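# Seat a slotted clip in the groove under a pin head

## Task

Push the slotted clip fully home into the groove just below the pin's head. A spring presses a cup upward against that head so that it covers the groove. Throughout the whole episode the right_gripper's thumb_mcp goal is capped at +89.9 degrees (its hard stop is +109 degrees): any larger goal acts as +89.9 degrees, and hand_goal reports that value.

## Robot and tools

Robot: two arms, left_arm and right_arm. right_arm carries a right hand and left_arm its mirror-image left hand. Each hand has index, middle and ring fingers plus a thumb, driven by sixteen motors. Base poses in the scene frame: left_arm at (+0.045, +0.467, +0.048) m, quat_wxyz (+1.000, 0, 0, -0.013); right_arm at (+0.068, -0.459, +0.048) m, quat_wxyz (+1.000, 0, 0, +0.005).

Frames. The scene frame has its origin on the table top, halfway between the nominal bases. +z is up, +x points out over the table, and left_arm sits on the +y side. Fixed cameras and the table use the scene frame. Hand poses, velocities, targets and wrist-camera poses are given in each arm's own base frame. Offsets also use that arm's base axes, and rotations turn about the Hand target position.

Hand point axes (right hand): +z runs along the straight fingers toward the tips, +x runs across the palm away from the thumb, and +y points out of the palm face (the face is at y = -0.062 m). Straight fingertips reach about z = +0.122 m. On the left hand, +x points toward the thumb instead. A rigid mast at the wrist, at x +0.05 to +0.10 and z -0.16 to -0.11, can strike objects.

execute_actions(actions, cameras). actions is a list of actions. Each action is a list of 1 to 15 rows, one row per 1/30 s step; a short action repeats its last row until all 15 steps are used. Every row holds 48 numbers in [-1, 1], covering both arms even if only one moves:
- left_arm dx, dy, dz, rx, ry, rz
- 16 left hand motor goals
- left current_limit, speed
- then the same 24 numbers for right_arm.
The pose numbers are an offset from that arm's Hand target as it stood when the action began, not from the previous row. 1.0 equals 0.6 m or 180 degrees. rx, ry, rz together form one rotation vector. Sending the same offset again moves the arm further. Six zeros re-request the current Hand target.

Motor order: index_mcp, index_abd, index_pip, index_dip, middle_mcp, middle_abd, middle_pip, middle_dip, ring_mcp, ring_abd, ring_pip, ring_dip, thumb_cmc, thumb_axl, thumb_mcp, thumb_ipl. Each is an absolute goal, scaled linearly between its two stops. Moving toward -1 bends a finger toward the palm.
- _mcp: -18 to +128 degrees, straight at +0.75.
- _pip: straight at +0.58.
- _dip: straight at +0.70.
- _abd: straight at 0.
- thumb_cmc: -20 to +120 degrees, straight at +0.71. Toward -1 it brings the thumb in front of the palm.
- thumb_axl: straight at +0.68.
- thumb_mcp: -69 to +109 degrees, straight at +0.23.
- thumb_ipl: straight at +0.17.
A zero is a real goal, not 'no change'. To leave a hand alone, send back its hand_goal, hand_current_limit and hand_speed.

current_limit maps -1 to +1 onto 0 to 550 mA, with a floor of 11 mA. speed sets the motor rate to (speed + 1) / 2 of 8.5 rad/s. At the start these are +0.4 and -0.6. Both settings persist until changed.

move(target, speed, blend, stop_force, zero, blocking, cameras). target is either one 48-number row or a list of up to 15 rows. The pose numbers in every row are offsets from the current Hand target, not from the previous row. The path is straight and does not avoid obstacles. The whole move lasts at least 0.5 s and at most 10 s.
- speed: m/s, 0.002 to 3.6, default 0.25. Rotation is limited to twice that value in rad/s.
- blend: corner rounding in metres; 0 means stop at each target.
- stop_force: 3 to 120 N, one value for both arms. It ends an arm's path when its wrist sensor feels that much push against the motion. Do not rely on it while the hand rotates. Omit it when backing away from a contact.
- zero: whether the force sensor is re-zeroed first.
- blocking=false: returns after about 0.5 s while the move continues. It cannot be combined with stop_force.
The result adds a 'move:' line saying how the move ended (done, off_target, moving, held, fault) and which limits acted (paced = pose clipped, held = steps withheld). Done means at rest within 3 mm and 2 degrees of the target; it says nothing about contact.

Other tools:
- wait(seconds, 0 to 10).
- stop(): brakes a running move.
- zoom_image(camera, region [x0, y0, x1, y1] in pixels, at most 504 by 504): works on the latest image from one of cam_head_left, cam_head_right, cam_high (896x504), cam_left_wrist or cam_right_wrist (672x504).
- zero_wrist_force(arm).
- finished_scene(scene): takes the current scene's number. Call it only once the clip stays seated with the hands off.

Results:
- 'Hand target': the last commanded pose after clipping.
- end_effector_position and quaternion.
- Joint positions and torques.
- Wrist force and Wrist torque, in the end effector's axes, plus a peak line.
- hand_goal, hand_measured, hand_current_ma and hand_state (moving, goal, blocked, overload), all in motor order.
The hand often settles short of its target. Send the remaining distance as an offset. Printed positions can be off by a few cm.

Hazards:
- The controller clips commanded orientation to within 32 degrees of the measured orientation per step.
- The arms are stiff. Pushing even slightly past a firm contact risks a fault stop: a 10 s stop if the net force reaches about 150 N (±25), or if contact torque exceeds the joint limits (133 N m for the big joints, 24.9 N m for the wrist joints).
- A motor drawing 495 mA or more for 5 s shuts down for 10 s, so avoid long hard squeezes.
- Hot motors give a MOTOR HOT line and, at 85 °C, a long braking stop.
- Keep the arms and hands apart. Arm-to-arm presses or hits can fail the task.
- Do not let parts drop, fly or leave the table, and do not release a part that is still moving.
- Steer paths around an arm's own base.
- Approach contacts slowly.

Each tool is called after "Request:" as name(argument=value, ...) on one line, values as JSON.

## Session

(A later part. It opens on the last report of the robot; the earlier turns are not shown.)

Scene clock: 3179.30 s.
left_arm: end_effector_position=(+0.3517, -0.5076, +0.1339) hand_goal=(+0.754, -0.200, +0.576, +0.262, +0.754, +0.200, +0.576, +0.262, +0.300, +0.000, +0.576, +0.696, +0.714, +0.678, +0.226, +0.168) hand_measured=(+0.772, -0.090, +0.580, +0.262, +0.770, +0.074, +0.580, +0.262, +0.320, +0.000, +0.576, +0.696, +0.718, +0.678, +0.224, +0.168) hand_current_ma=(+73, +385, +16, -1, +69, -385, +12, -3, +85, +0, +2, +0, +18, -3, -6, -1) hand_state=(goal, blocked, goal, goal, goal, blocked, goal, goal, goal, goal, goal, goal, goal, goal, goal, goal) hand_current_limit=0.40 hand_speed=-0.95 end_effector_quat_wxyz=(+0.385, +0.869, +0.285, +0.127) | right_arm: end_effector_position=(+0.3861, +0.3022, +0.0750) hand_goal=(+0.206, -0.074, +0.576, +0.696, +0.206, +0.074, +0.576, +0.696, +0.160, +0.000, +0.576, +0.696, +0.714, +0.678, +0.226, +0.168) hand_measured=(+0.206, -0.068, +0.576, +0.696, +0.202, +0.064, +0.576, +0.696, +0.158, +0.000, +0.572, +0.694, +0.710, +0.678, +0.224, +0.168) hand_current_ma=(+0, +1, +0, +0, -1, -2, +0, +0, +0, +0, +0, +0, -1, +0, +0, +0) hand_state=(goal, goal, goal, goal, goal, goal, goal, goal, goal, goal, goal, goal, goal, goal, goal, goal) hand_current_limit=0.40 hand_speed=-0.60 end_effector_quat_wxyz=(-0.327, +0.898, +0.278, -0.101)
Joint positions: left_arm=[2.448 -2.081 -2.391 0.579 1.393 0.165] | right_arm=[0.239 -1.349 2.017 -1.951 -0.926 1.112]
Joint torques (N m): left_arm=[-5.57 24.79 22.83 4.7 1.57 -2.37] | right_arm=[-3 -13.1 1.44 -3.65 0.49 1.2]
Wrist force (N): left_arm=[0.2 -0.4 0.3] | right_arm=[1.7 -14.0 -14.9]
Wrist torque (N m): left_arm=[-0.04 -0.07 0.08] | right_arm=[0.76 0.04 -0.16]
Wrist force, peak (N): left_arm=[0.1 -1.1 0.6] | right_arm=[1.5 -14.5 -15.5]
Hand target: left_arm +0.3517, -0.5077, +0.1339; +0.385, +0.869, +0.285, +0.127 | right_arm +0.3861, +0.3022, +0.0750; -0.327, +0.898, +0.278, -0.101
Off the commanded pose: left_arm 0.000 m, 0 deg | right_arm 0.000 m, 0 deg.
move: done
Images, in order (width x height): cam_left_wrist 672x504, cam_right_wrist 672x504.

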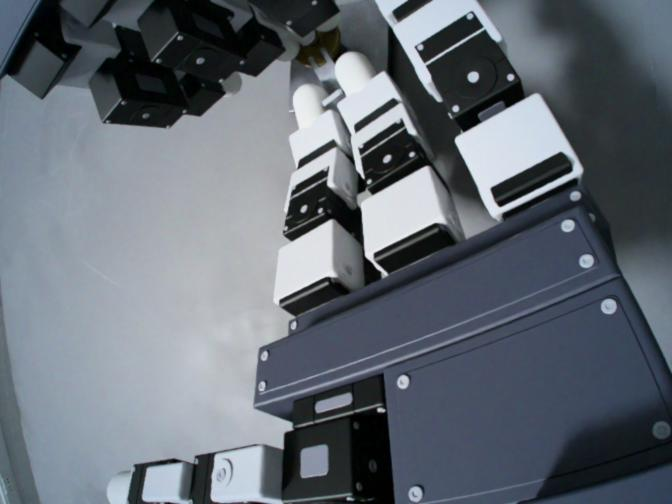

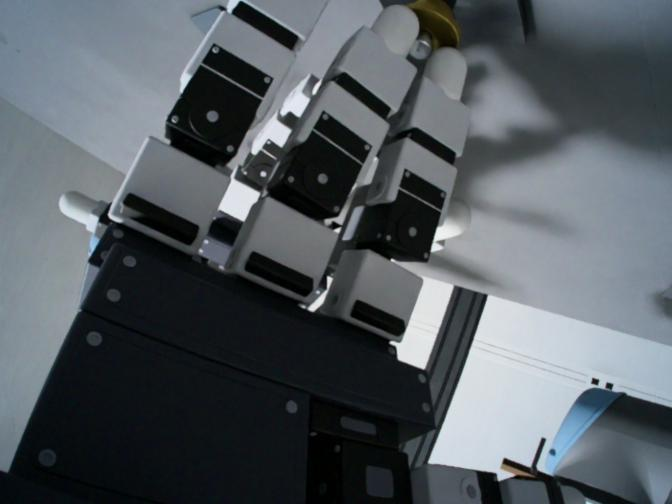

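Request:
execute_actions(actions=[], cameras=["cam_left_wrist","cam_right_wrist"])

Request:
zoom_image(camera="cam_left_wrist", region=[280, 30, 360, 110])

Request:
zoom_image(camera="cam_right_wrist", region=[390, 10, 470, 80])

Scene clock: 3203.37 s.
left_arm: end_effector_position=(+0.3517, -0.5077, +0.1339) hand_goal=(+0.754, -0.200, +0.576, +0.262, +0.754, +0.200, +0.576, +0.262, +0.300, +0.000, +0.576, +0.696, +0.714, +0.678, +0.226, +0.168) hand_measured=(+0.772, -0.090, +0.580, +0.262, +0.770, +0.074, +0.580, +0.262, +0.320, +0.000, +0.576, +0.696, +0.718, +0.678, +0.224, +0.168) hand_current_ma=(+73, +385, +16, -1, +69, -385, +12, -3, +85, +0, +2, +0, +18, -3, -6, -1) hand_state=(goal, blocked, goal, goal, goal, blocked, goal, goal, goal, goal, goal, goal, goal, goal, goal, goal) hand_current_limit=0.40 hand_speed=-0.95 end_effector_quat_wxyz=(+0.385, +0.869, +0.285, +0.127) | right_arm: end_effector_position=(+0.3861, +0.3022, +0.0750) hand_goal=(+0.206, -0.074, +0.576, +0.696, +0.206, +0.074, +0.576, +0.696, +0.160, +0.000, +0.576, +0.696, +0.714, +0.678, +0.226, +0.168) hand_measured=(+0.206, -0.068, +0.576, +0.696, +0.202, +0.064, +0.576, +0.696, +0.158, +0.000, +0.572, +0.694, +0.710, +0.678, +0.224, +0.168) hand_current_ma=(+0, +1, +0, +0, -1, -2, +0, +0, +0, +0, +0, +0, -1, +0, +0, +0) hand_state=(goal, goal, goal, goal, goal, goal, goal, goal, goal, goal, goal, goal, goal, goal, goal, goal) hand_current_limit=0.40 hand_speed=-0.60 end_effector_quat_wxyz=(-0.327, +0.898, +0.278, -0.101)
Joint positions: left_arm=[2.448 -2.081 -2.391 0.579 1.393 0.165] | right_arm=[0.239 -1.349 2.017 -1.951 -0.926 1.112]
Joint velocities: within noise
Joint torques (N m): left_arm=[-5.94 24.41 22 4.41 1.62 -2.37] | right_arm=[-2.8 -15.66 -0.96 -3.55 0.47 1.2]
Wrist force (N): left_arm=[0.0 -0.8 0.4] | right_arm=[1.8 -14.0 -15.3]
Wrist torque (N m): left_arm=[-0.11 -0.05 0.08] | right_arm=[0.81 0.06 -0.17]
Wrist force, peak (N): left_arm=[0.4 -0.9 0.3] | right_arm=[1.5 -14.2 -15.3]
Hand target: left_arm +0.3517, -0.5077, +0.1339; +0.385, +0.869, +0.285, +0.127 | right_arm +0.3861, +0.3022, +0.0750; -0.327, +0.898, +0.278, -0.101
Off the commanded pose: left_arm 0.000 m, 0 deg | right_arm 0.000 m, 0 deg.
Images, in order (width x height): cam_left_wrist 672x504, cam_right_wrist 672x504.

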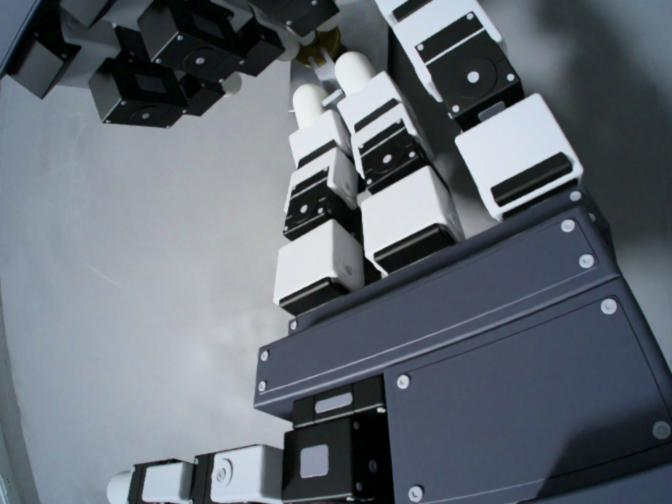

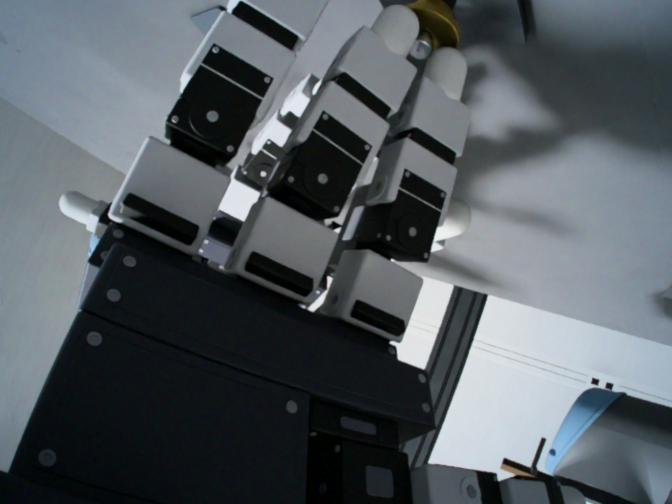

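Scaled by 6.300 from the camera's 672x504 image, which has a finer 960x720 frame.

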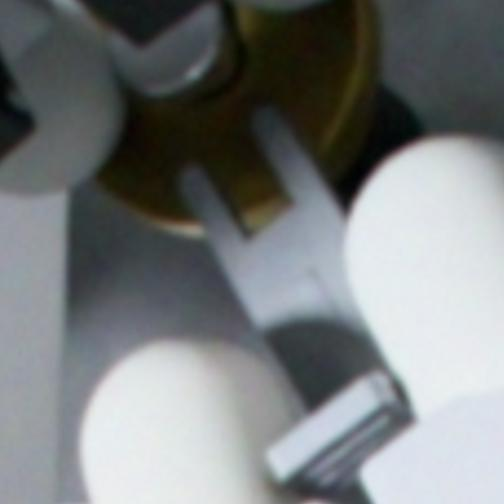

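Scaled by 6.300 from the camera's 672x504 image, which has a finer 960x720 frame.

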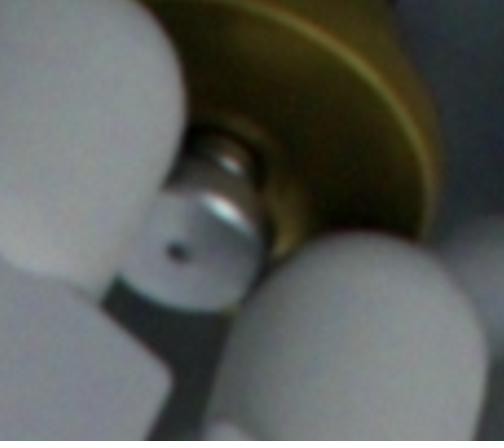

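Request:
zoom_image(camera="cam_left_wrist", region=[296, 26, 340, 70])

Scaled by 11.455 from the camera's 672x504 image, which has a finer 960x720 frame.

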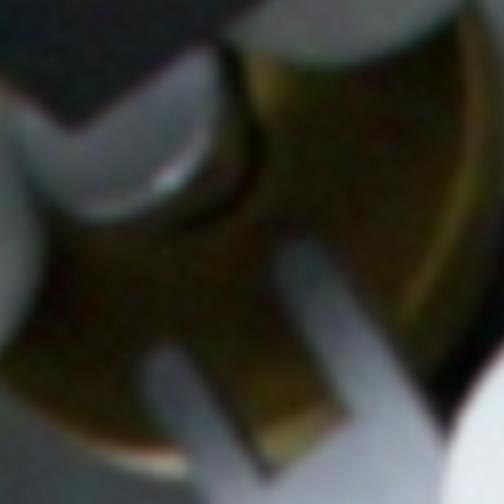

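Request:
move(target=[0.00594,-0.00804,-0.00167,0,0,0,0.754,-0.20,0.576,0.261,0.754,0.20,0.576,0.261,0.3,0,0.576,0.696,0.714,0.678,0.226,0.168,0.4,-0.95,0,0,0,0,0,0,0.2055,-0.074,0.576,0.696,0.2055,0.074,0.576,0.696,0.16,0,0.576,0.696,0.714,0.678,0.226,0.168,0.4,-0.6], speed=0.01, stop_force=3, cameras=["cam_left_wrist","cam_right_wrist"])

Request:
zoom_image(camera="cam_left_wrist", region=[296, 26, 340, 70])

Request:
zoom_image(camera="cam_left_wrist", region=[280, 30, 360, 110])

Scene clock: 3224.40 s.
left_arm: end_effector_position=(+0.3553, -0.5125, +0.1328) hand_goal=(+0.754, -0.200, +0.576, +0.262, +0.754, +0.200, +0.576, +0.262, +0.300, +0.000, +0.576, +0.696, +0.714, +0.678, +0.226, +0.168) hand_measured=(+0.772, -0.090, +0.580, +0.262, +0.770, +0.074, +0.580, +0.262, +0.320, +0.000, +0.576, +0.696, +0.718, +0.678, +0.224, +0.168) hand_current_ma=(+73, +385, +16, -1, +69, -385, +12, -3, +85, +0, +2, +0, +18, -3, -6, -1) hand_state=(goal, blocked, goal, goal, goal, blocked, goal, goal, goal, goal, goal, goal, goal, goal, goal, goal) hand_current_limit=0.40 hand_speed=-0.95 end_effector_quat_wxyz=(+0.385, +0.869, +0.285, +0.127) | right_arm: end_effector_position=(+0.3861, +0.3022, +0.0750) hand_goal=(+0.206, -0.074, +0.576, +0.696, +0.206, +0.074, +0.576, +0.696, +0.160, +0.000, +0.576, +0.696, +0.714, +0.678, +0.226, +0.168) hand_measured=(+0.206, -0.068, +0.576, +0.696, +0.202, +0.064, +0.576, +0.696, +0.158, +0.000, +0.572, +0.694, +0.710, +0.678, +0.224, +0.168) hand_current_ma=(+0, +1, +0, +0, -1, -2, +0, +0, +0, +0, +0, +0, -1, +0, +0, +0) hand_state=(goal, goal, goal, goal, goal, goal, goal, goal, goal, goal, goal, goal, goal, goal, goal, goal) hand_current_limit=0.40 hand_speed=-0.60 end_effector_quat_wxyz=(-0.327, +0.898, +0.278, -0.101)
Joint positions: left_arm=[2.445 -2.09 -2.374 0.571 1.395 0.163] | right_arm=[0.239 -1.349 2.017 -1.951 -0.926 1.112]
Joint torques (N m): left_arm=[-6.59 25.06 22.37 1.44 1.43 -2.34] | right_arm=[-2.65 -19.02 -5.02 -3.51 0.37 1.27]
Wrist force (N): left_arm=[0.3 -0.6 0.5] | right_arm=[1.5 -14.0 -15.0]
Wrist torque (N m): left_arm=[-0.09 -0.09 0.10] | right_arm=[0.78 0.08 -0.18]
Wrist force, peak (N): left_arm=[0.1 -1.1 0.1] | right_arm=[1.6 -14.1 -15.3]
Hand target: left_arm +0.3553, -0.5125, +0.1328; +0.385, +0.869, +0.285, +0.127 | right_arm +0.3861, +0.3022, +0.0750; -0.327, +0.898, +0.278, -0.101
Off the commanded pose: left_arm 0.000 m, 0 deg | right_arm 0.000 m, 0 deg.
move: done
Images, in order (width x height): cam_left_wrist 672x504, cam_right_wrist 672x504.

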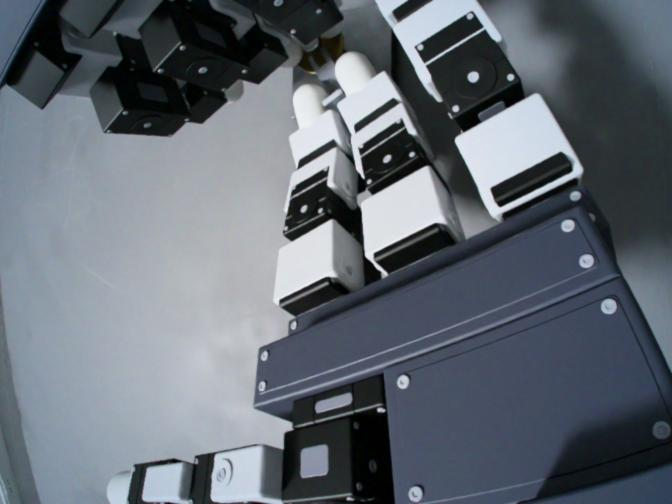

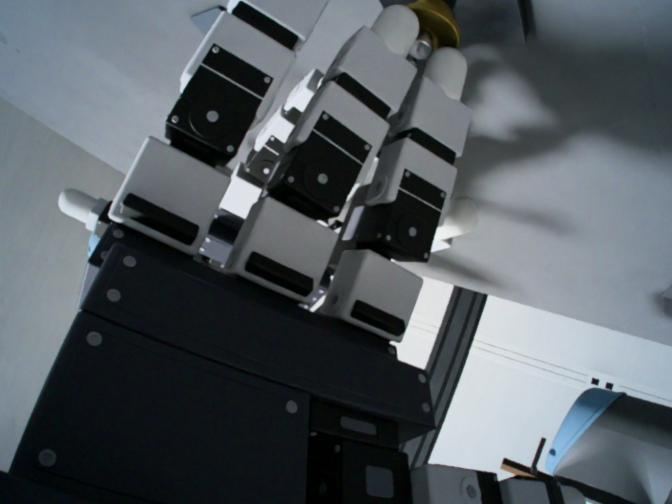

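Scaled by 11.455 from the camera's 672x504 image, which has a finer 960x720 frame.

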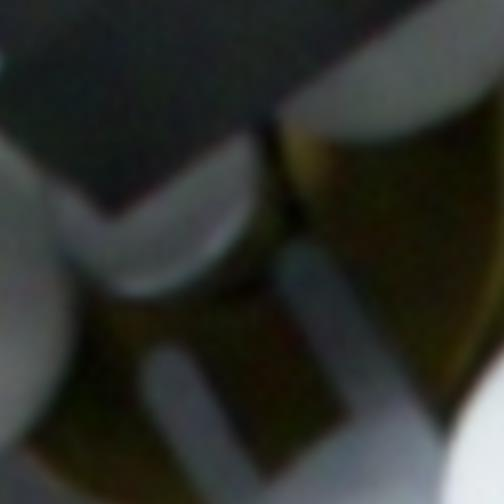

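Scaled by 6.300 from the camera's 672x504 image, which has a finer 960x720 frame.

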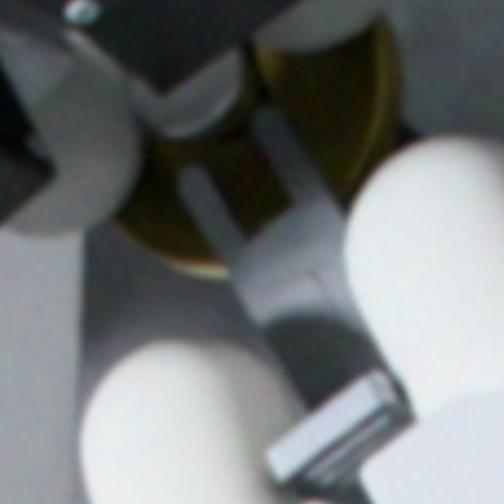

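Request:
move(target=[0.00297,-0.00402,0,0,0,0,0.754,-0.20,0.576,0.261,0.754,0.20,0.576,0.261,0.3,0,0.576,0.696,0.714,0.678,0.226,0.168,0.4,-0.95,0,0,0,0,0,0,0.2055,-0.074,0.576,0.696,0.2055,0.074,0.576,0.696,0.16,0,0.576,0.696,0.714,0.678,0.226,0.168,0.4,-0.6], speed=0.006, stop_force=3, cameras=["cam_left_wrist","cam_right_wrist"])

Request:
zoom_image(camera="cam_left_wrist", region=[296, 26, 340, 70])

Request:
zoom_image(camera="cam_right_wrist", region=[396, 24, 440, 68])

Scene clock: 3236.10 s.
left_arm: end_effector_position=(+0.3570, -0.5149, +0.1328) hand_goal=(+0.754, -0.200, +0.576, +0.262, +0.754, +0.200, +0.576, +0.262, +0.300, +0.000, +0.576, +0.696, +0.714, +0.678, +0.226, +0.168) hand_measured=(+0.772, -0.090, +0.580, +0.262, +0.770, +0.074, +0.580, +0.262, +0.320, +0.000, +0.576, +0.696, +0.718, +0.678, +0.224, +0.168) hand_current_ma=(+73, +385, +16, -1, +69, -385, +12, -3, +85, +0, +2, +0, +18, -3, -6, -1) hand_state=(goal, blocked, goal, goal, goal, blocked, goal, goal, goal, goal, goal, goal, goal, goal, goal, goal) hand_current_limit=0.40 hand_speed=-0.95 end_effector_quat_wxyz=(+0.385, +0.869, +0.285, +0.127) | right_arm: end_effector_position=(+0.3861, +0.3022, +0.0750) hand_goal=(+0.206, -0.074, +0.576, +0.696, +0.206, +0.074, +0.576, +0.696, +0.160, +0.000, +0.576, +0.696, +0.714, +0.678, +0.226, +0.168) hand_measured=(+0.206, -0.068, +0.576, +0.696, +0.202, +0.064, +0.576, +0.696, +0.158, +0.000, +0.572, +0.694, +0.710, +0.678, +0.224, +0.168) hand_current_ma=(+0, +1, +0, +0, -1, -2, +0, +0, +0, +0, +0, +0, -1, +0, +0, +0) hand_state=(goal, goal, goal, goal, goal, goal, goal, goal, goal, goal, goal, goal, goal, goal, goal, goal) hand_current_limit=0.40 hand_speed=-0.60 end_effector_quat_wxyz=(-0.327, +0.898, +0.278, -0.101)
Joint positions: left_arm=[2.443 -2.093 -2.366 0.566 1.397 0.161] | right_arm=[0.239 -1.349 2.017 -1.951 -0.926 1.112]
Joint torques (N m): left_arm=[-6.12 24.44 23.43 1.39 1.51 -2.4] | right_arm=[-2.31 -22.91 -7.95 -3.52 0.39 1.1]
Wrist force (N): left_arm=[0.2 -0.8 0.3] | right_arm=[1.7 -14.1 -14.7]
Wrist torque (N m): left_arm=[-0.10 -0.08 0.10] | right_arm=[0.74 0.05 -0.17]
Wrist force, peak (N): left_arm=[0.3 -1.2 0.0] | right_arm=[1.4 -14.3 -15.2]
Hand target: left_arm +0.3570, -0.5149, +0.1328; +0.385, +0.869, +0.285, +0.127 | right_arm +0.3861, +0.3022, +0.0750; -0.327, +0.898, +0.278, -0.101
Off the commanded pose: left_arm 0.000 m, 0 deg | right_arm 0.000 m, 0 deg.
move: done
Images, in order (width x height): cam_left_wrist 672x504, cam_right_wrist 672x504.

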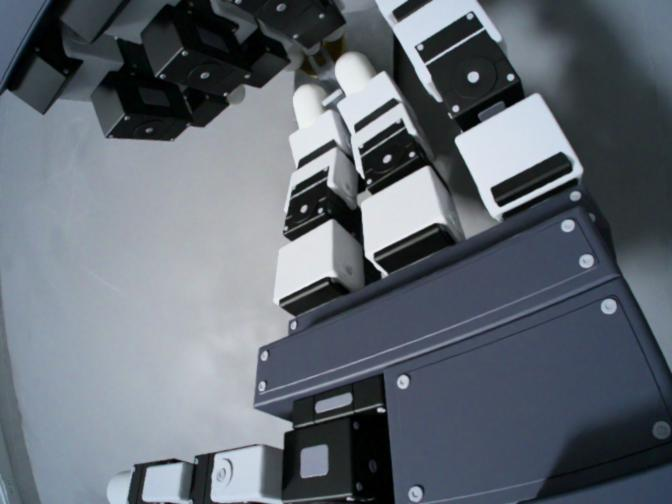

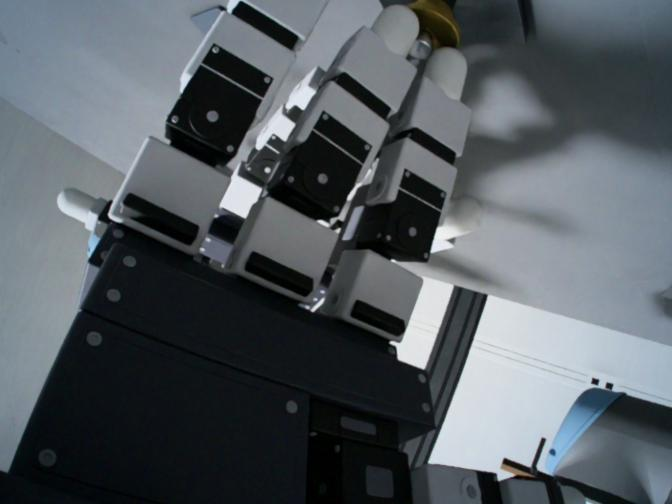

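Scaled by 11.455 from the camera's 672x504 image, which has a finer 960x720 frame.

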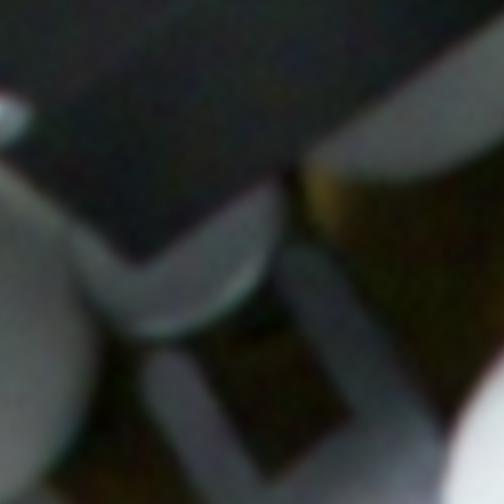

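Scaled by 11.455 from the camera's 672x504 image, which has a finer 960x720 frame.

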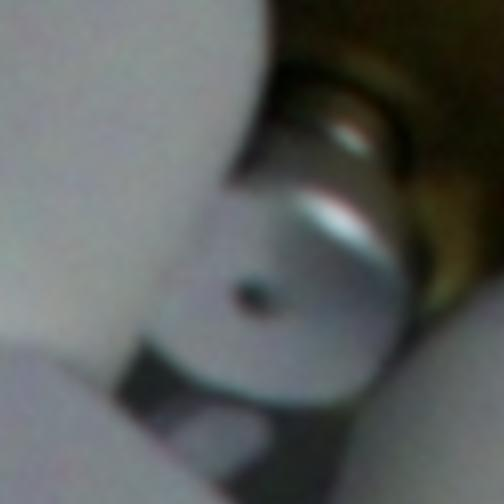

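Request:
move(target=[0,0,-0.005,0,0,0,0.754,-0.20,0.576,0.261,0.754,0.20,0.576,0.261,0.3,0,0.576,0.696,0.714,0.678,0.226,0.168,0.4,-0.95,0,0,0,0,0,0,0.2055,-0.074,0.576,0.696,0.2055,0.074,0.576,0.696,0.16,0,0.576,0.696,0.714,0.678,0.226,0.168,0.4,-0.6], speed=0.006, stop_force=3, cameras=["cam_left_wrist","cam_right_wrist"])

Request:
zoom_image(camera="cam_left_wrist", region=[296, 26, 340, 70])

Request:
zoom_image(camera="cam_right_wrist", region=[396, 24, 440, 68])

Scene clock: 3262.63 s.
left_arm: end_effector_position=(+0.3570, -0.5149, +0.1298) hand_goal=(+0.754, -0.200, +0.576, +0.262, +0.754, +0.200, +0.576, +0.262, +0.300, +0.000, +0.576, +0.696, +0.714, +0.678, +0.226, +0.168) hand_measured=(+0.772, -0.092, +0.580, +0.262, +0.772, +0.074, +0.580, +0.262, +0.320, +0.000, +0.576, +0.696, +0.718, +0.678, +0.224, +0.168) hand_current_ma=(+78, +385, +18, -1, +75, -385, +13, -3, +85, +0, +2, +0, +18, -3, -6, -1) hand_state=(goal, blocked, goal, goal, goal, blocked, goal, goal, goal, goal, goal, goal, goal, goal, goal, goal) hand_current_limit=0.40 hand_speed=-0.95 end_effector_quat_wxyz=(+0.385, +0.869, +0.285, +0.127) | right_arm: end_effector_position=(+0.3861, +0.3022, +0.0750) hand_goal=(+0.206, -0.074, +0.576, +0.696, +0.206, +0.074, +0.576, +0.696, +0.160, +0.000, +0.576, +0.696, +0.714, +0.678, +0.226, +0.168) hand_measured=(+0.206, -0.068, +0.576, +0.696, +0.202, +0.064, +0.576, +0.696, +0.158, +0.000, +0.572, +0.694, +0.710, +0.678, +0.224, +0.168) hand_current_ma=(+0, +1, +0, +0, -1, -2, +0, +0, +0, +0, +0, +0, -1, +0, +0, +0) hand_state=(goal, goal, goal, goal, goal, goal, goal, goal, goal, goal, goal, goal, goal, goal, goal, goal) hand_current_limit=0.40 hand_speed=-0.60 end_effector_quat_wxyz=(-0.327, +0.898, +0.278, -0.101)
Joint positions: left_arm=[2.443 -2.102 -2.365 0.575 1.397 0.161] | right_arm=[0.239 -1.349 2.017 -1.951 -0.926 1.112]
Joint torques (N m): left_arm=[-5.71 25.55 24.04 4.48 0.6 -2.08] | right_arm=[-1.66 -25.7 -11.06 -3.45 0.37 1.12]
Wrist force (N): left_arm=[0.1 -3.0 -3.4] | right_arm=[1.7 -13.9 -15.0]
Wrist torque (N m): left_arm=[0.22 -0.07 0.10] | right_arm=[0.80 0.07 -0.17]
Wrist force, peak (N): left_arm=[-0.4 -3.0 -3.5] | right_arm=[1.6 -14.1 -15.4]
Hand target: left_arm +0.3570, -0.5149, +0.1298; +0.385, +0.869, +0.285, +0.127 | right_arm +0.3861, +0.3022, +0.0750; -0.327, +0.898, +0.278, -0.101
Off the commanded pose: left_arm 0.000 m, 0 deg | right_arm 0.000 m, 0 deg.
move: done
Images, in order (width x height): cam_left_wrist 672x504, cam_right_wrist 672x504.

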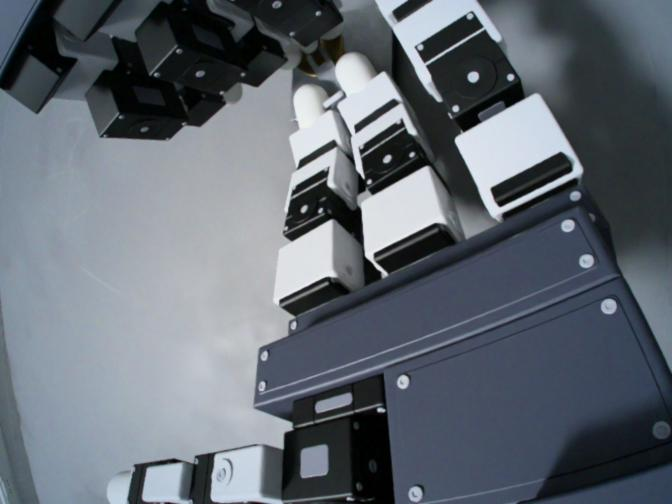

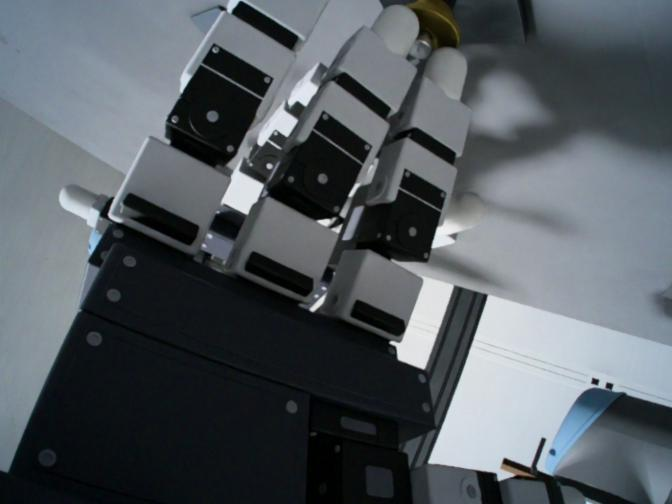

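Scaled by 11.455 from the camera's 672x504 image, which has a finer 960x720 frame.

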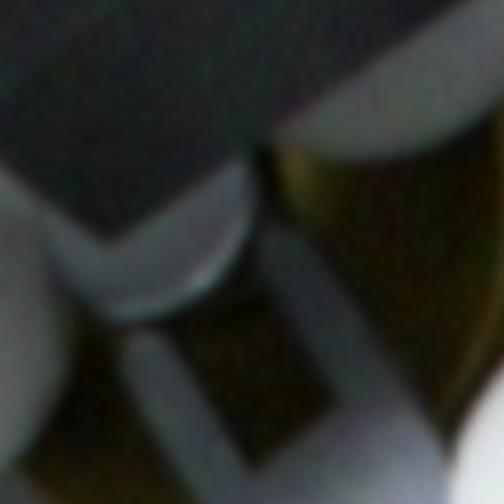

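Scaled by 11.455 from the camera's 672x504 image, which has a finer 960x720 frame.

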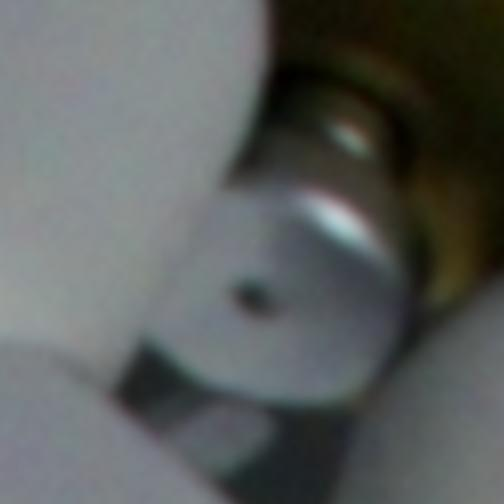

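Request:
move(target=[-0.00396,0.00536,0,0,0,0,0.754,-0.20,0.576,0.261,0.754,0.20,0.576,0.261,0.3,0,0.576,0.696,0.714,0.678,0.226,0.168,0.4,-0.95,0,0,0,0,0,0,0.2055,-0.074,0.576,0.696,0.2055,0.074,0.576,0.696,0.16,0,0.576,0.696,0.714,0.678,0.226,0.168,0.4,-0.6], speed=0.01, cameras=["cam_left_wrist","cam_right_wrist"])

Request:
zoom_image(camera="cam_left_wrist", region=[280, 30, 360, 110])

Request:
zoom_image(camera="cam_right_wrist", region=[396, 24, 440, 68])

Scene clock: 3290.50 s.
left_arm: end_effector_position=(+0.3547, -0.5117, +0.1298) hand_goal=(+0.754, -0.200, +0.576, +0.262, +0.754, +0.200, +0.576, +0.262, +0.300, +0.000, +0.576, +0.696, +0.714, +0.678, +0.226, +0.168) hand_measured=(+0.772, -0.092, +0.580, +0.262, +0.770, +0.074, +0.580, +0.262, +0.320, +0.000, +0.576, +0.696, +0.718, +0.678, +0.224, +0.168) hand_current_ma=(+78, +385, +18, -1, +69, -385, +13, -3, +85, +0, +2, +0, +18, -3, -6, -1) hand_state=(goal, blocked, goal, goal, goal, blocked, goal, goal, goal, goal, goal, goal, goal, goal, goal, goal) hand_current_limit=0.40 hand_speed=-0.95 end_effector_quat_wxyz=(+0.385, +0.869, +0.285, +0.127) | right_arm: end_effector_position=(+0.3861, +0.3022, +0.0750) hand_goal=(+0.206, -0.074, +0.576, +0.696, +0.206, +0.074, +0.576, +0.696, +0.160, +0.000, +0.576, +0.696, +0.714, +0.678, +0.226, +0.168) hand_measured=(+0.206, -0.068, +0.576, +0.696, +0.202, +0.064, +0.576, +0.696, +0.158, +0.000, +0.572, +0.694, +0.710, +0.678, +0.224, +0.168) hand_current_ma=(+0, +1, +0, +0, -1, -2, +0, +0, +0, +0, +0, +0, -1, +0, +0, +0) hand_state=(goal, goal, goal, goal, goal, goal, goal, goal, goal, goal, goal, goal, goal, goal, goal, goal) hand_current_limit=0.40 hand_speed=-0.60 end_effector_quat_wxyz=(-0.327, +0.898, +0.278, -0.101)
Joint positions: left_arm=[2.445 -2.099 -2.376 0.583 1.395 0.163] | right_arm=[0.239 -1.349 2.017 -1.951 -0.926 1.112]
Joint torques (N m): left_arm=[10.32 37.69 -4.11 4.28 -1.9 2.13] | right_arm=[-1.46 -25.73 -13.71 -3.46 0.3 1.03]
Wrist force (N): left_arm=[0.2 -0.7 0.1] | right_arm=[1.4 -14.2 -14.9]
Wrist torque (N m): left_arm=[-0.06 -0.07 0.01] | right_arm=[0.75 0.09 -0.20]
Wrist force, peak (N): left_arm=[0.1 -2.9 -3.7] | right_arm=[1.5 -14.3 -15.2]
Hand target: left_arm +0.3547, -0.5117, +0.1298; +0.385, +0.869, +0.285, +0.127 | right_arm +0.3861, +0.3022, +0.0750; -0.327, +0.898, +0.278, -0.101
Off the commanded pose: left_arm 0.000 m, 0 deg | right_arm 0.000 m, 0 deg.
move: done
Images, in order (width x height): cam_left_wrist 672x504, cam_right_wrist 672x504.

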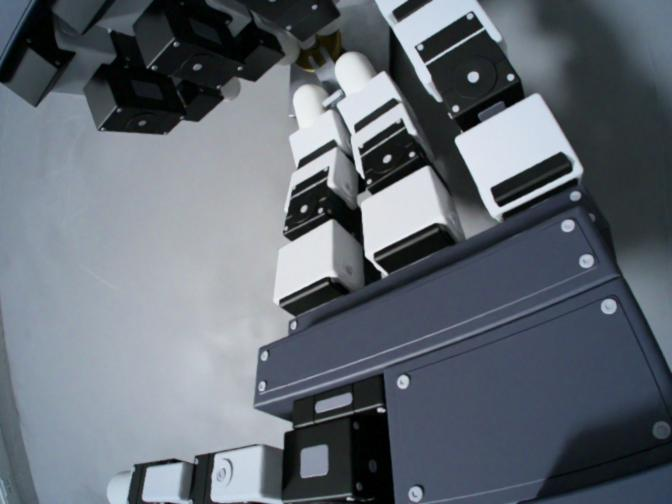

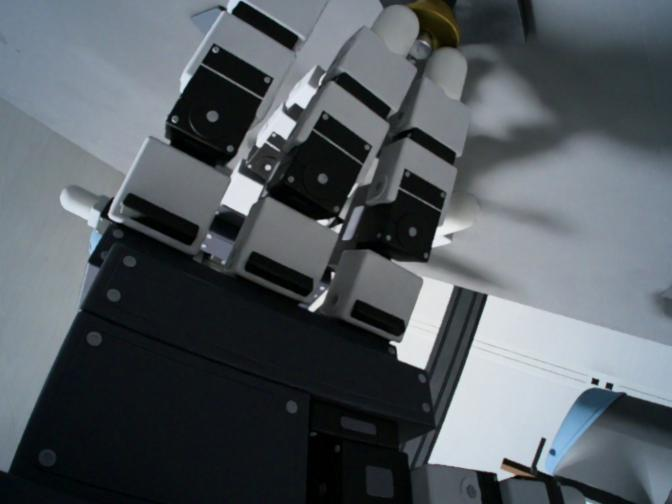

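Scaled by 6.300 from the camera's 672x504 image, which has a finer 960x720 frame.

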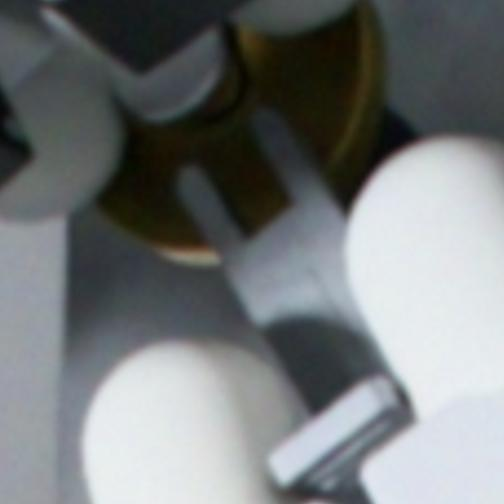

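Scaled by 11.455 from the camera's 672x504 image, which has a finer 960x720 frame.

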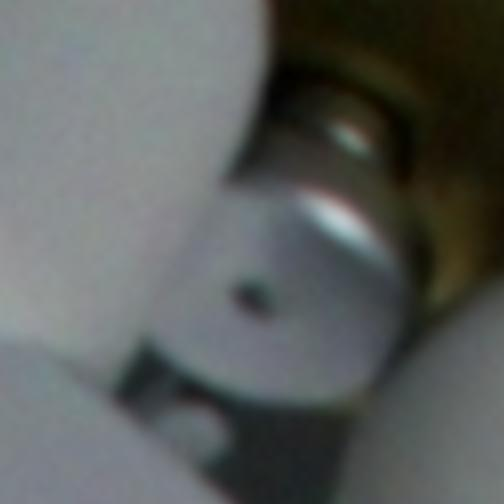

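Request:
wait(seconds=0, cameras=["cam_head_left","cam_head_right","cam_high","cam_left_wrist"])

Request:
zoom_image(camera="cam_left_wrist", region=[296, 26, 340, 70])

Scene clock: 3299.57 s.
left_arm: end_effector_position=(+0.3547, -0.5117, +0.1298) hand_goal=(+0.754, -0.200, +0.576, +0.262, +0.754, +0.200, +0.576, +0.262, +0.300, +0.000, +0.576, +0.696, +0.714, +0.678, +0.226, +0.168) hand_measured=(+0.772, -0.092, +0.580, +0.262, +0.770, +0.074, +0.580, +0.262, +0.320, +0.000, +0.576, +0.696, +0.718, +0.678, +0.224, +0.168) hand_current_ma=(+78, +385, +18, -1, +69, -385, +13, -3, +85, +0, +2, +0, +18, -3, -6, -1) hand_state=(goal, blocked, goal, goal, goal, blocked, goal, goal, goal, goal, goal, goal, goal, goal, goal, goal) hand_current_limit=0.40 hand_speed=-0.95 end_effector_quat_wxyz=(+0.385, +0.869, +0.285, +0.127) | right_arm: end_effector_position=(+0.3861, +0.3022, +0.0750) hand_goal=(+0.206, -0.074, +0.576, +0.696, +0.206, +0.074, +0.576, +0.696, +0.160, +0.000, +0.576, +0.696, +0.714, +0.678, +0.226, +0.168) hand_measured=(+0.206, -0.068, +0.576, +0.696, +0.202, +0.064, +0.576, +0.696, +0.158, +0.000, +0.572, +0.694, +0.710, +0.678, +0.224, +0.168) hand_current_ma=(+0, +1, +0, +0, -1, -2, +0, +0, +0, +0, +0, +0, -1, +0, +0, +0) hand_state=(goal, goal, goal, goal, goal, goal, goal, goal, goal, goal, goal, goal, goal, goal, goal, goal) hand_current_limit=0.40 hand_speed=-0.60 end_effector_quat_wxyz=(-0.327, +0.898, +0.278, -0.101)
Joint positions: left_arm=[2.445 -2.099 -2.377 0.583 1.395 0.163] | right_arm=[0.239 -1.349 2.017 -1.951 -0.926 1.112]
Joint torques (N m): left_arm=[9.5 37.98 -4.07 4.41 -1.72 2.01] | right_arm=[-1.05 -25.36 -16.31 -3.46 0.31 1.08]
Wrist force (N): left_arm=[0.4 -0.8 0.4] | right_arm=[1.9 -14.1 -15.0]
Wrist torque (N m): left_arm=[-0.10 -0.10 0.05] | right_arm=[0.78 0.03 -0.15]
Wrist force, peak (N): left_arm=[0.0 -1.2 0.1] | right_arm=[1.4 -14.6 -15.2]
Hand target: left_arm +0.3547, -0.5117, +0.1298; +0.385, +0.869, +0.285, +0.127 | right_arm +0.3861, +0.3022, +0.0750; -0.327, +0.898, +0.278, -0.101
Off the commanded pose: left_arm 0.000 m, 0 deg | right_arm 0.000 m, 0 deg.
Images, in order (width x height): cam_head_left 896x504, cam_head_right 896x504, cam_high 896x504, cam_left_wrist 672x504.

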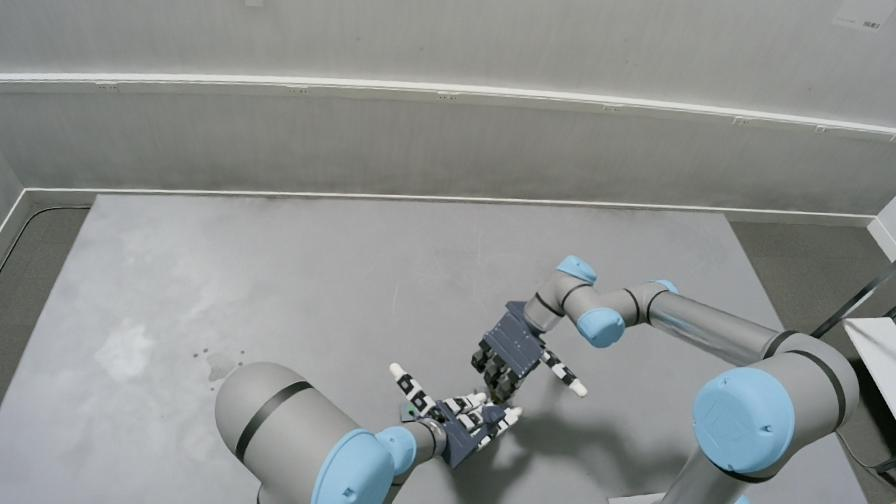

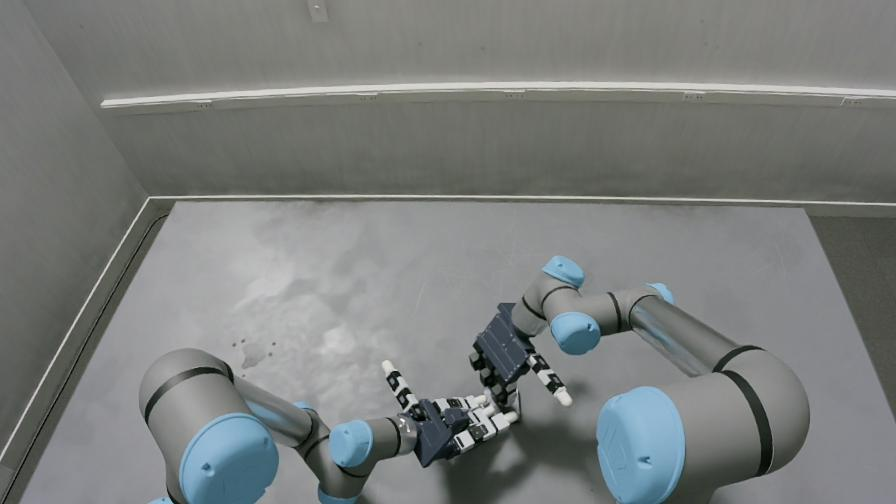

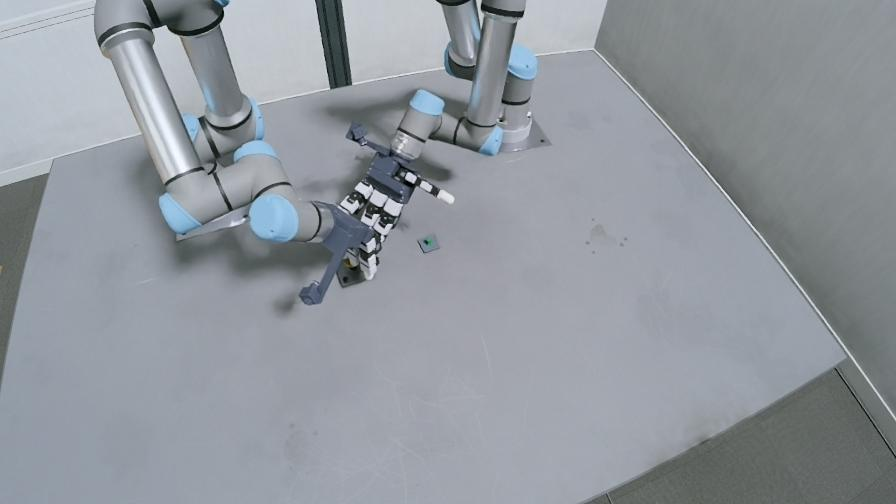

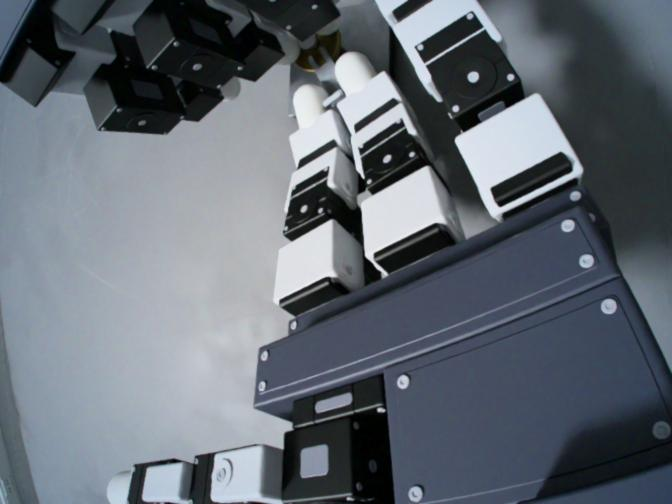

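Scaled by 11.455 from the camera's 672x504 image, which has a finer 960x720 frame.

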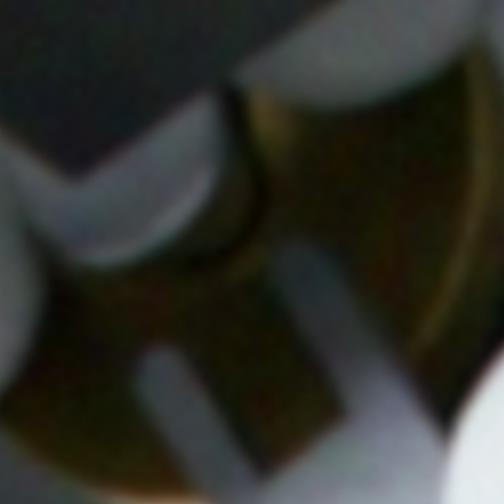

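Request:
move(target=[[0,0,-0.00284,0,0,0,0.754,-0.20,0.576,0.261,0.754,0.20,0.576,0.261,0.3,0,0.576,0.696,0.714,0.678,0.226,0.168,0.4,-0.95,0,0,0,0,0,0,0.2055,-0.074,0.576,0.696,0.2055,0.074,0.576,0.696,0.16,0,0.576,0.696,0.714,0.678,0.226,0.168,0.4,-0.6],[0.00495,-0.0067,-0.00284,0,0,0,0.754,-0.20,0.576,0.261,0.754,0.20,0.576,0.261,0.3,0,0.576,0.696,0.714,0.678,0.226,0.168,0.4,-0.95,0,0,0,0,0,0,0.2055,-0.074,0.576,0.696,0.2055,0.074,0.576,0.696,0.16,0,0.576,0.696,0.714,0.678,0.226,0.168,0.4,-0.6]], speed=0.006, stop_force=3, cameras=["cam_left_wrist","cam_right_wrist"])

Request:
zoom_image(camera="cam_left_wrist", region=[296, 26, 340, 70])

Request:
zoom_image(camera="cam_right_wrist", region=[396, 24, 440, 68])

Scene clock: 3314.50 s.
left_arm: end_effector_position=(+0.3576, -0.5157, +0.1281) hand_goal=(+0.754, -0.200, +0.576, +0.262, +0.754, +0.200, +0.576, +0.262, +0.300, +0.000, +0.576, +0.696, +0.714, +0.678, +0.226, +0.168) hand_measured=(+0.772, -0.092, +0.580, +0.262, +0.770, +0.074, +0.580, +0.262, +0.320, +0.000, +0.576, +0.696, +0.718, +0.678, +0.224, +0.168) hand_current_ma=(+78, +385, +18, -1, +69, -385, +13, -3, +85, +0, +2, +0, +18, -3, -6, -1) hand_state=(goal, blocked, goal, goal, goal, blocked, goal, goal, goal, goal, goal, goal, goal, goal, goal, goal) hand_current_limit=0.40 hand_speed=-0.95 end_effector_quat_wxyz=(+0.385, +0.869, +0.285, +0.127) | right_arm: end_effector_position=(+0.3861, +0.3022, +0.0750) hand_goal=(+0.206, -0.074, +0.576, +0.696, +0.206, +0.074, +0.576, +0.696, +0.160, +0.000, +0.576, +0.696, +0.714, +0.678, +0.226, +0.168) hand_measured=(+0.206, -0.068, +0.576, +0.696, +0.202, +0.064, +0.576, +0.696, +0.158, +0.000, +0.572, +0.694, +0.710, +0.678, +0.224, +0.168) hand_current_ma=(+0, +1, +0, +0, -1, -2, +0, +0, +0, +0, +0, +0, -1, +0, +0, +0) hand_state=(goal, goal, goal, goal, goal, goal, goal, goal, goal, goal, goal, goal, goal, goal, goal, goal) hand_current_limit=0.40 hand_speed=-0.60 end_effector_quat_wxyz=(-0.327, +0.898, +0.278, -0.101)
Joint positions: left_arm=[2.442 -2.109 -2.362 0.579 1.397 0.161] | right_arm=[0.239 -1.349 2.017 -1.951 -0.926 1.112]
Joint torques (N m): left_arm=[-6.19 25.86 22.56 1.49 1.59 -2.35] | right_arm=[-1.61 -25.73 -20.03 -3.34 0.35 1.04]
Wrist force (N): left_arm=[-0.3 -0.8 0.2] | right_arm=[1.6 -13.9 -14.6]
Wrist torque (N m): left_arm=[-0.09 -0.01 0.06] | right_arm=[0.76 0.07 -0.18]
Wrist force, peak (N): left_arm=[-0.2 -1.2 0.5] | right_arm=[1.7 -14.0 -15.4]
Hand target: left_arm +0.3576, -0.5157, +0.1281; +0.385, +0.869, +0.285, +0.127 | right_arm +0.3861, +0.3022, +0.0750; -0.327, +0.898, +0.278, -0.101
Off the commanded pose: left_arm 0.000 m, 0 deg | right_arm 0.000 m, 0 deg.
move: done
Images, in order (width x height): cam_left_wrist 672x504, cam_right_wrist 672x504.

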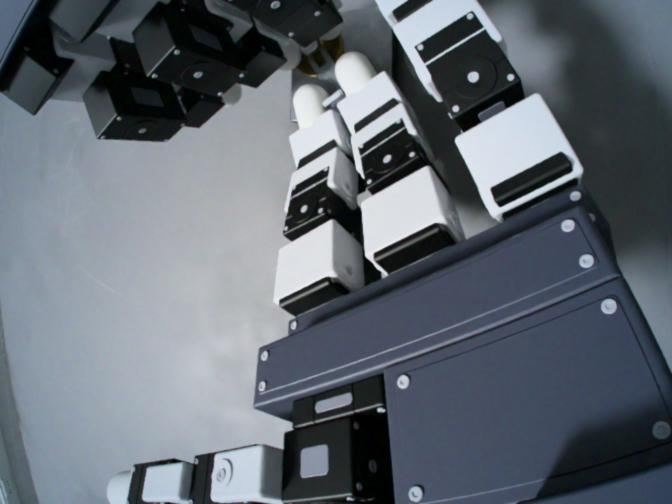

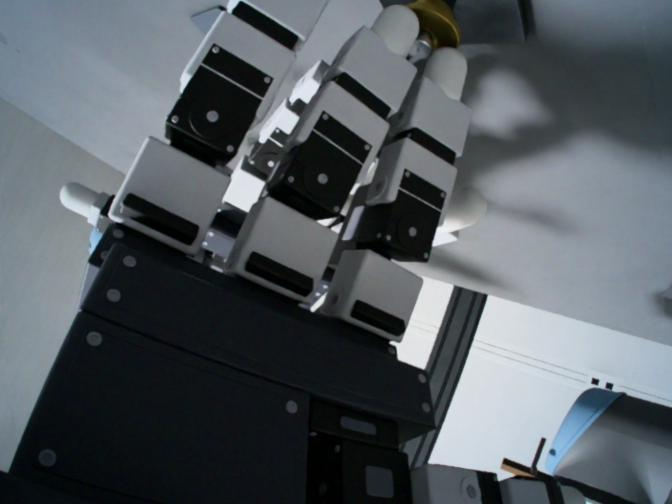

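Scaled by 11.455 from the camera's 672x504 image, which has a finer 960x720 frame.

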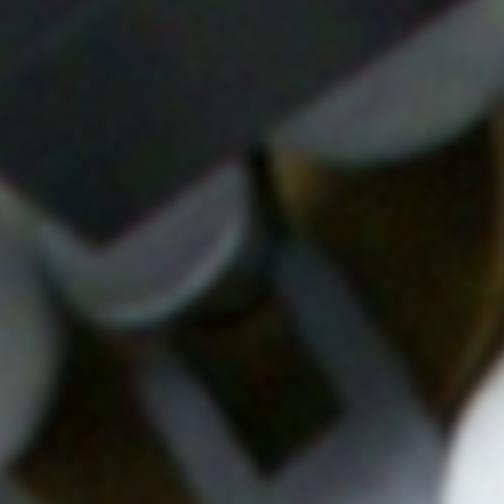

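Scaled by 11.455 from the camera's 672x504 image, which has a finer 960x720 frame.

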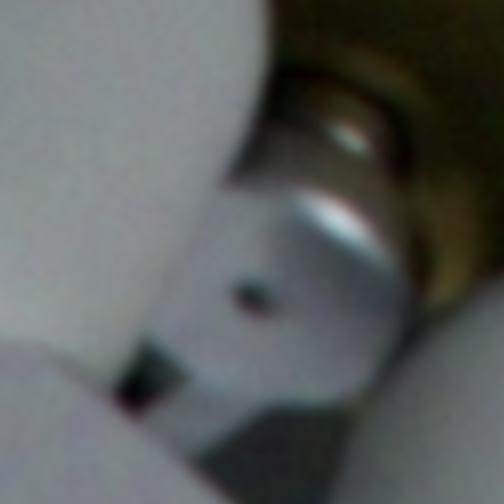

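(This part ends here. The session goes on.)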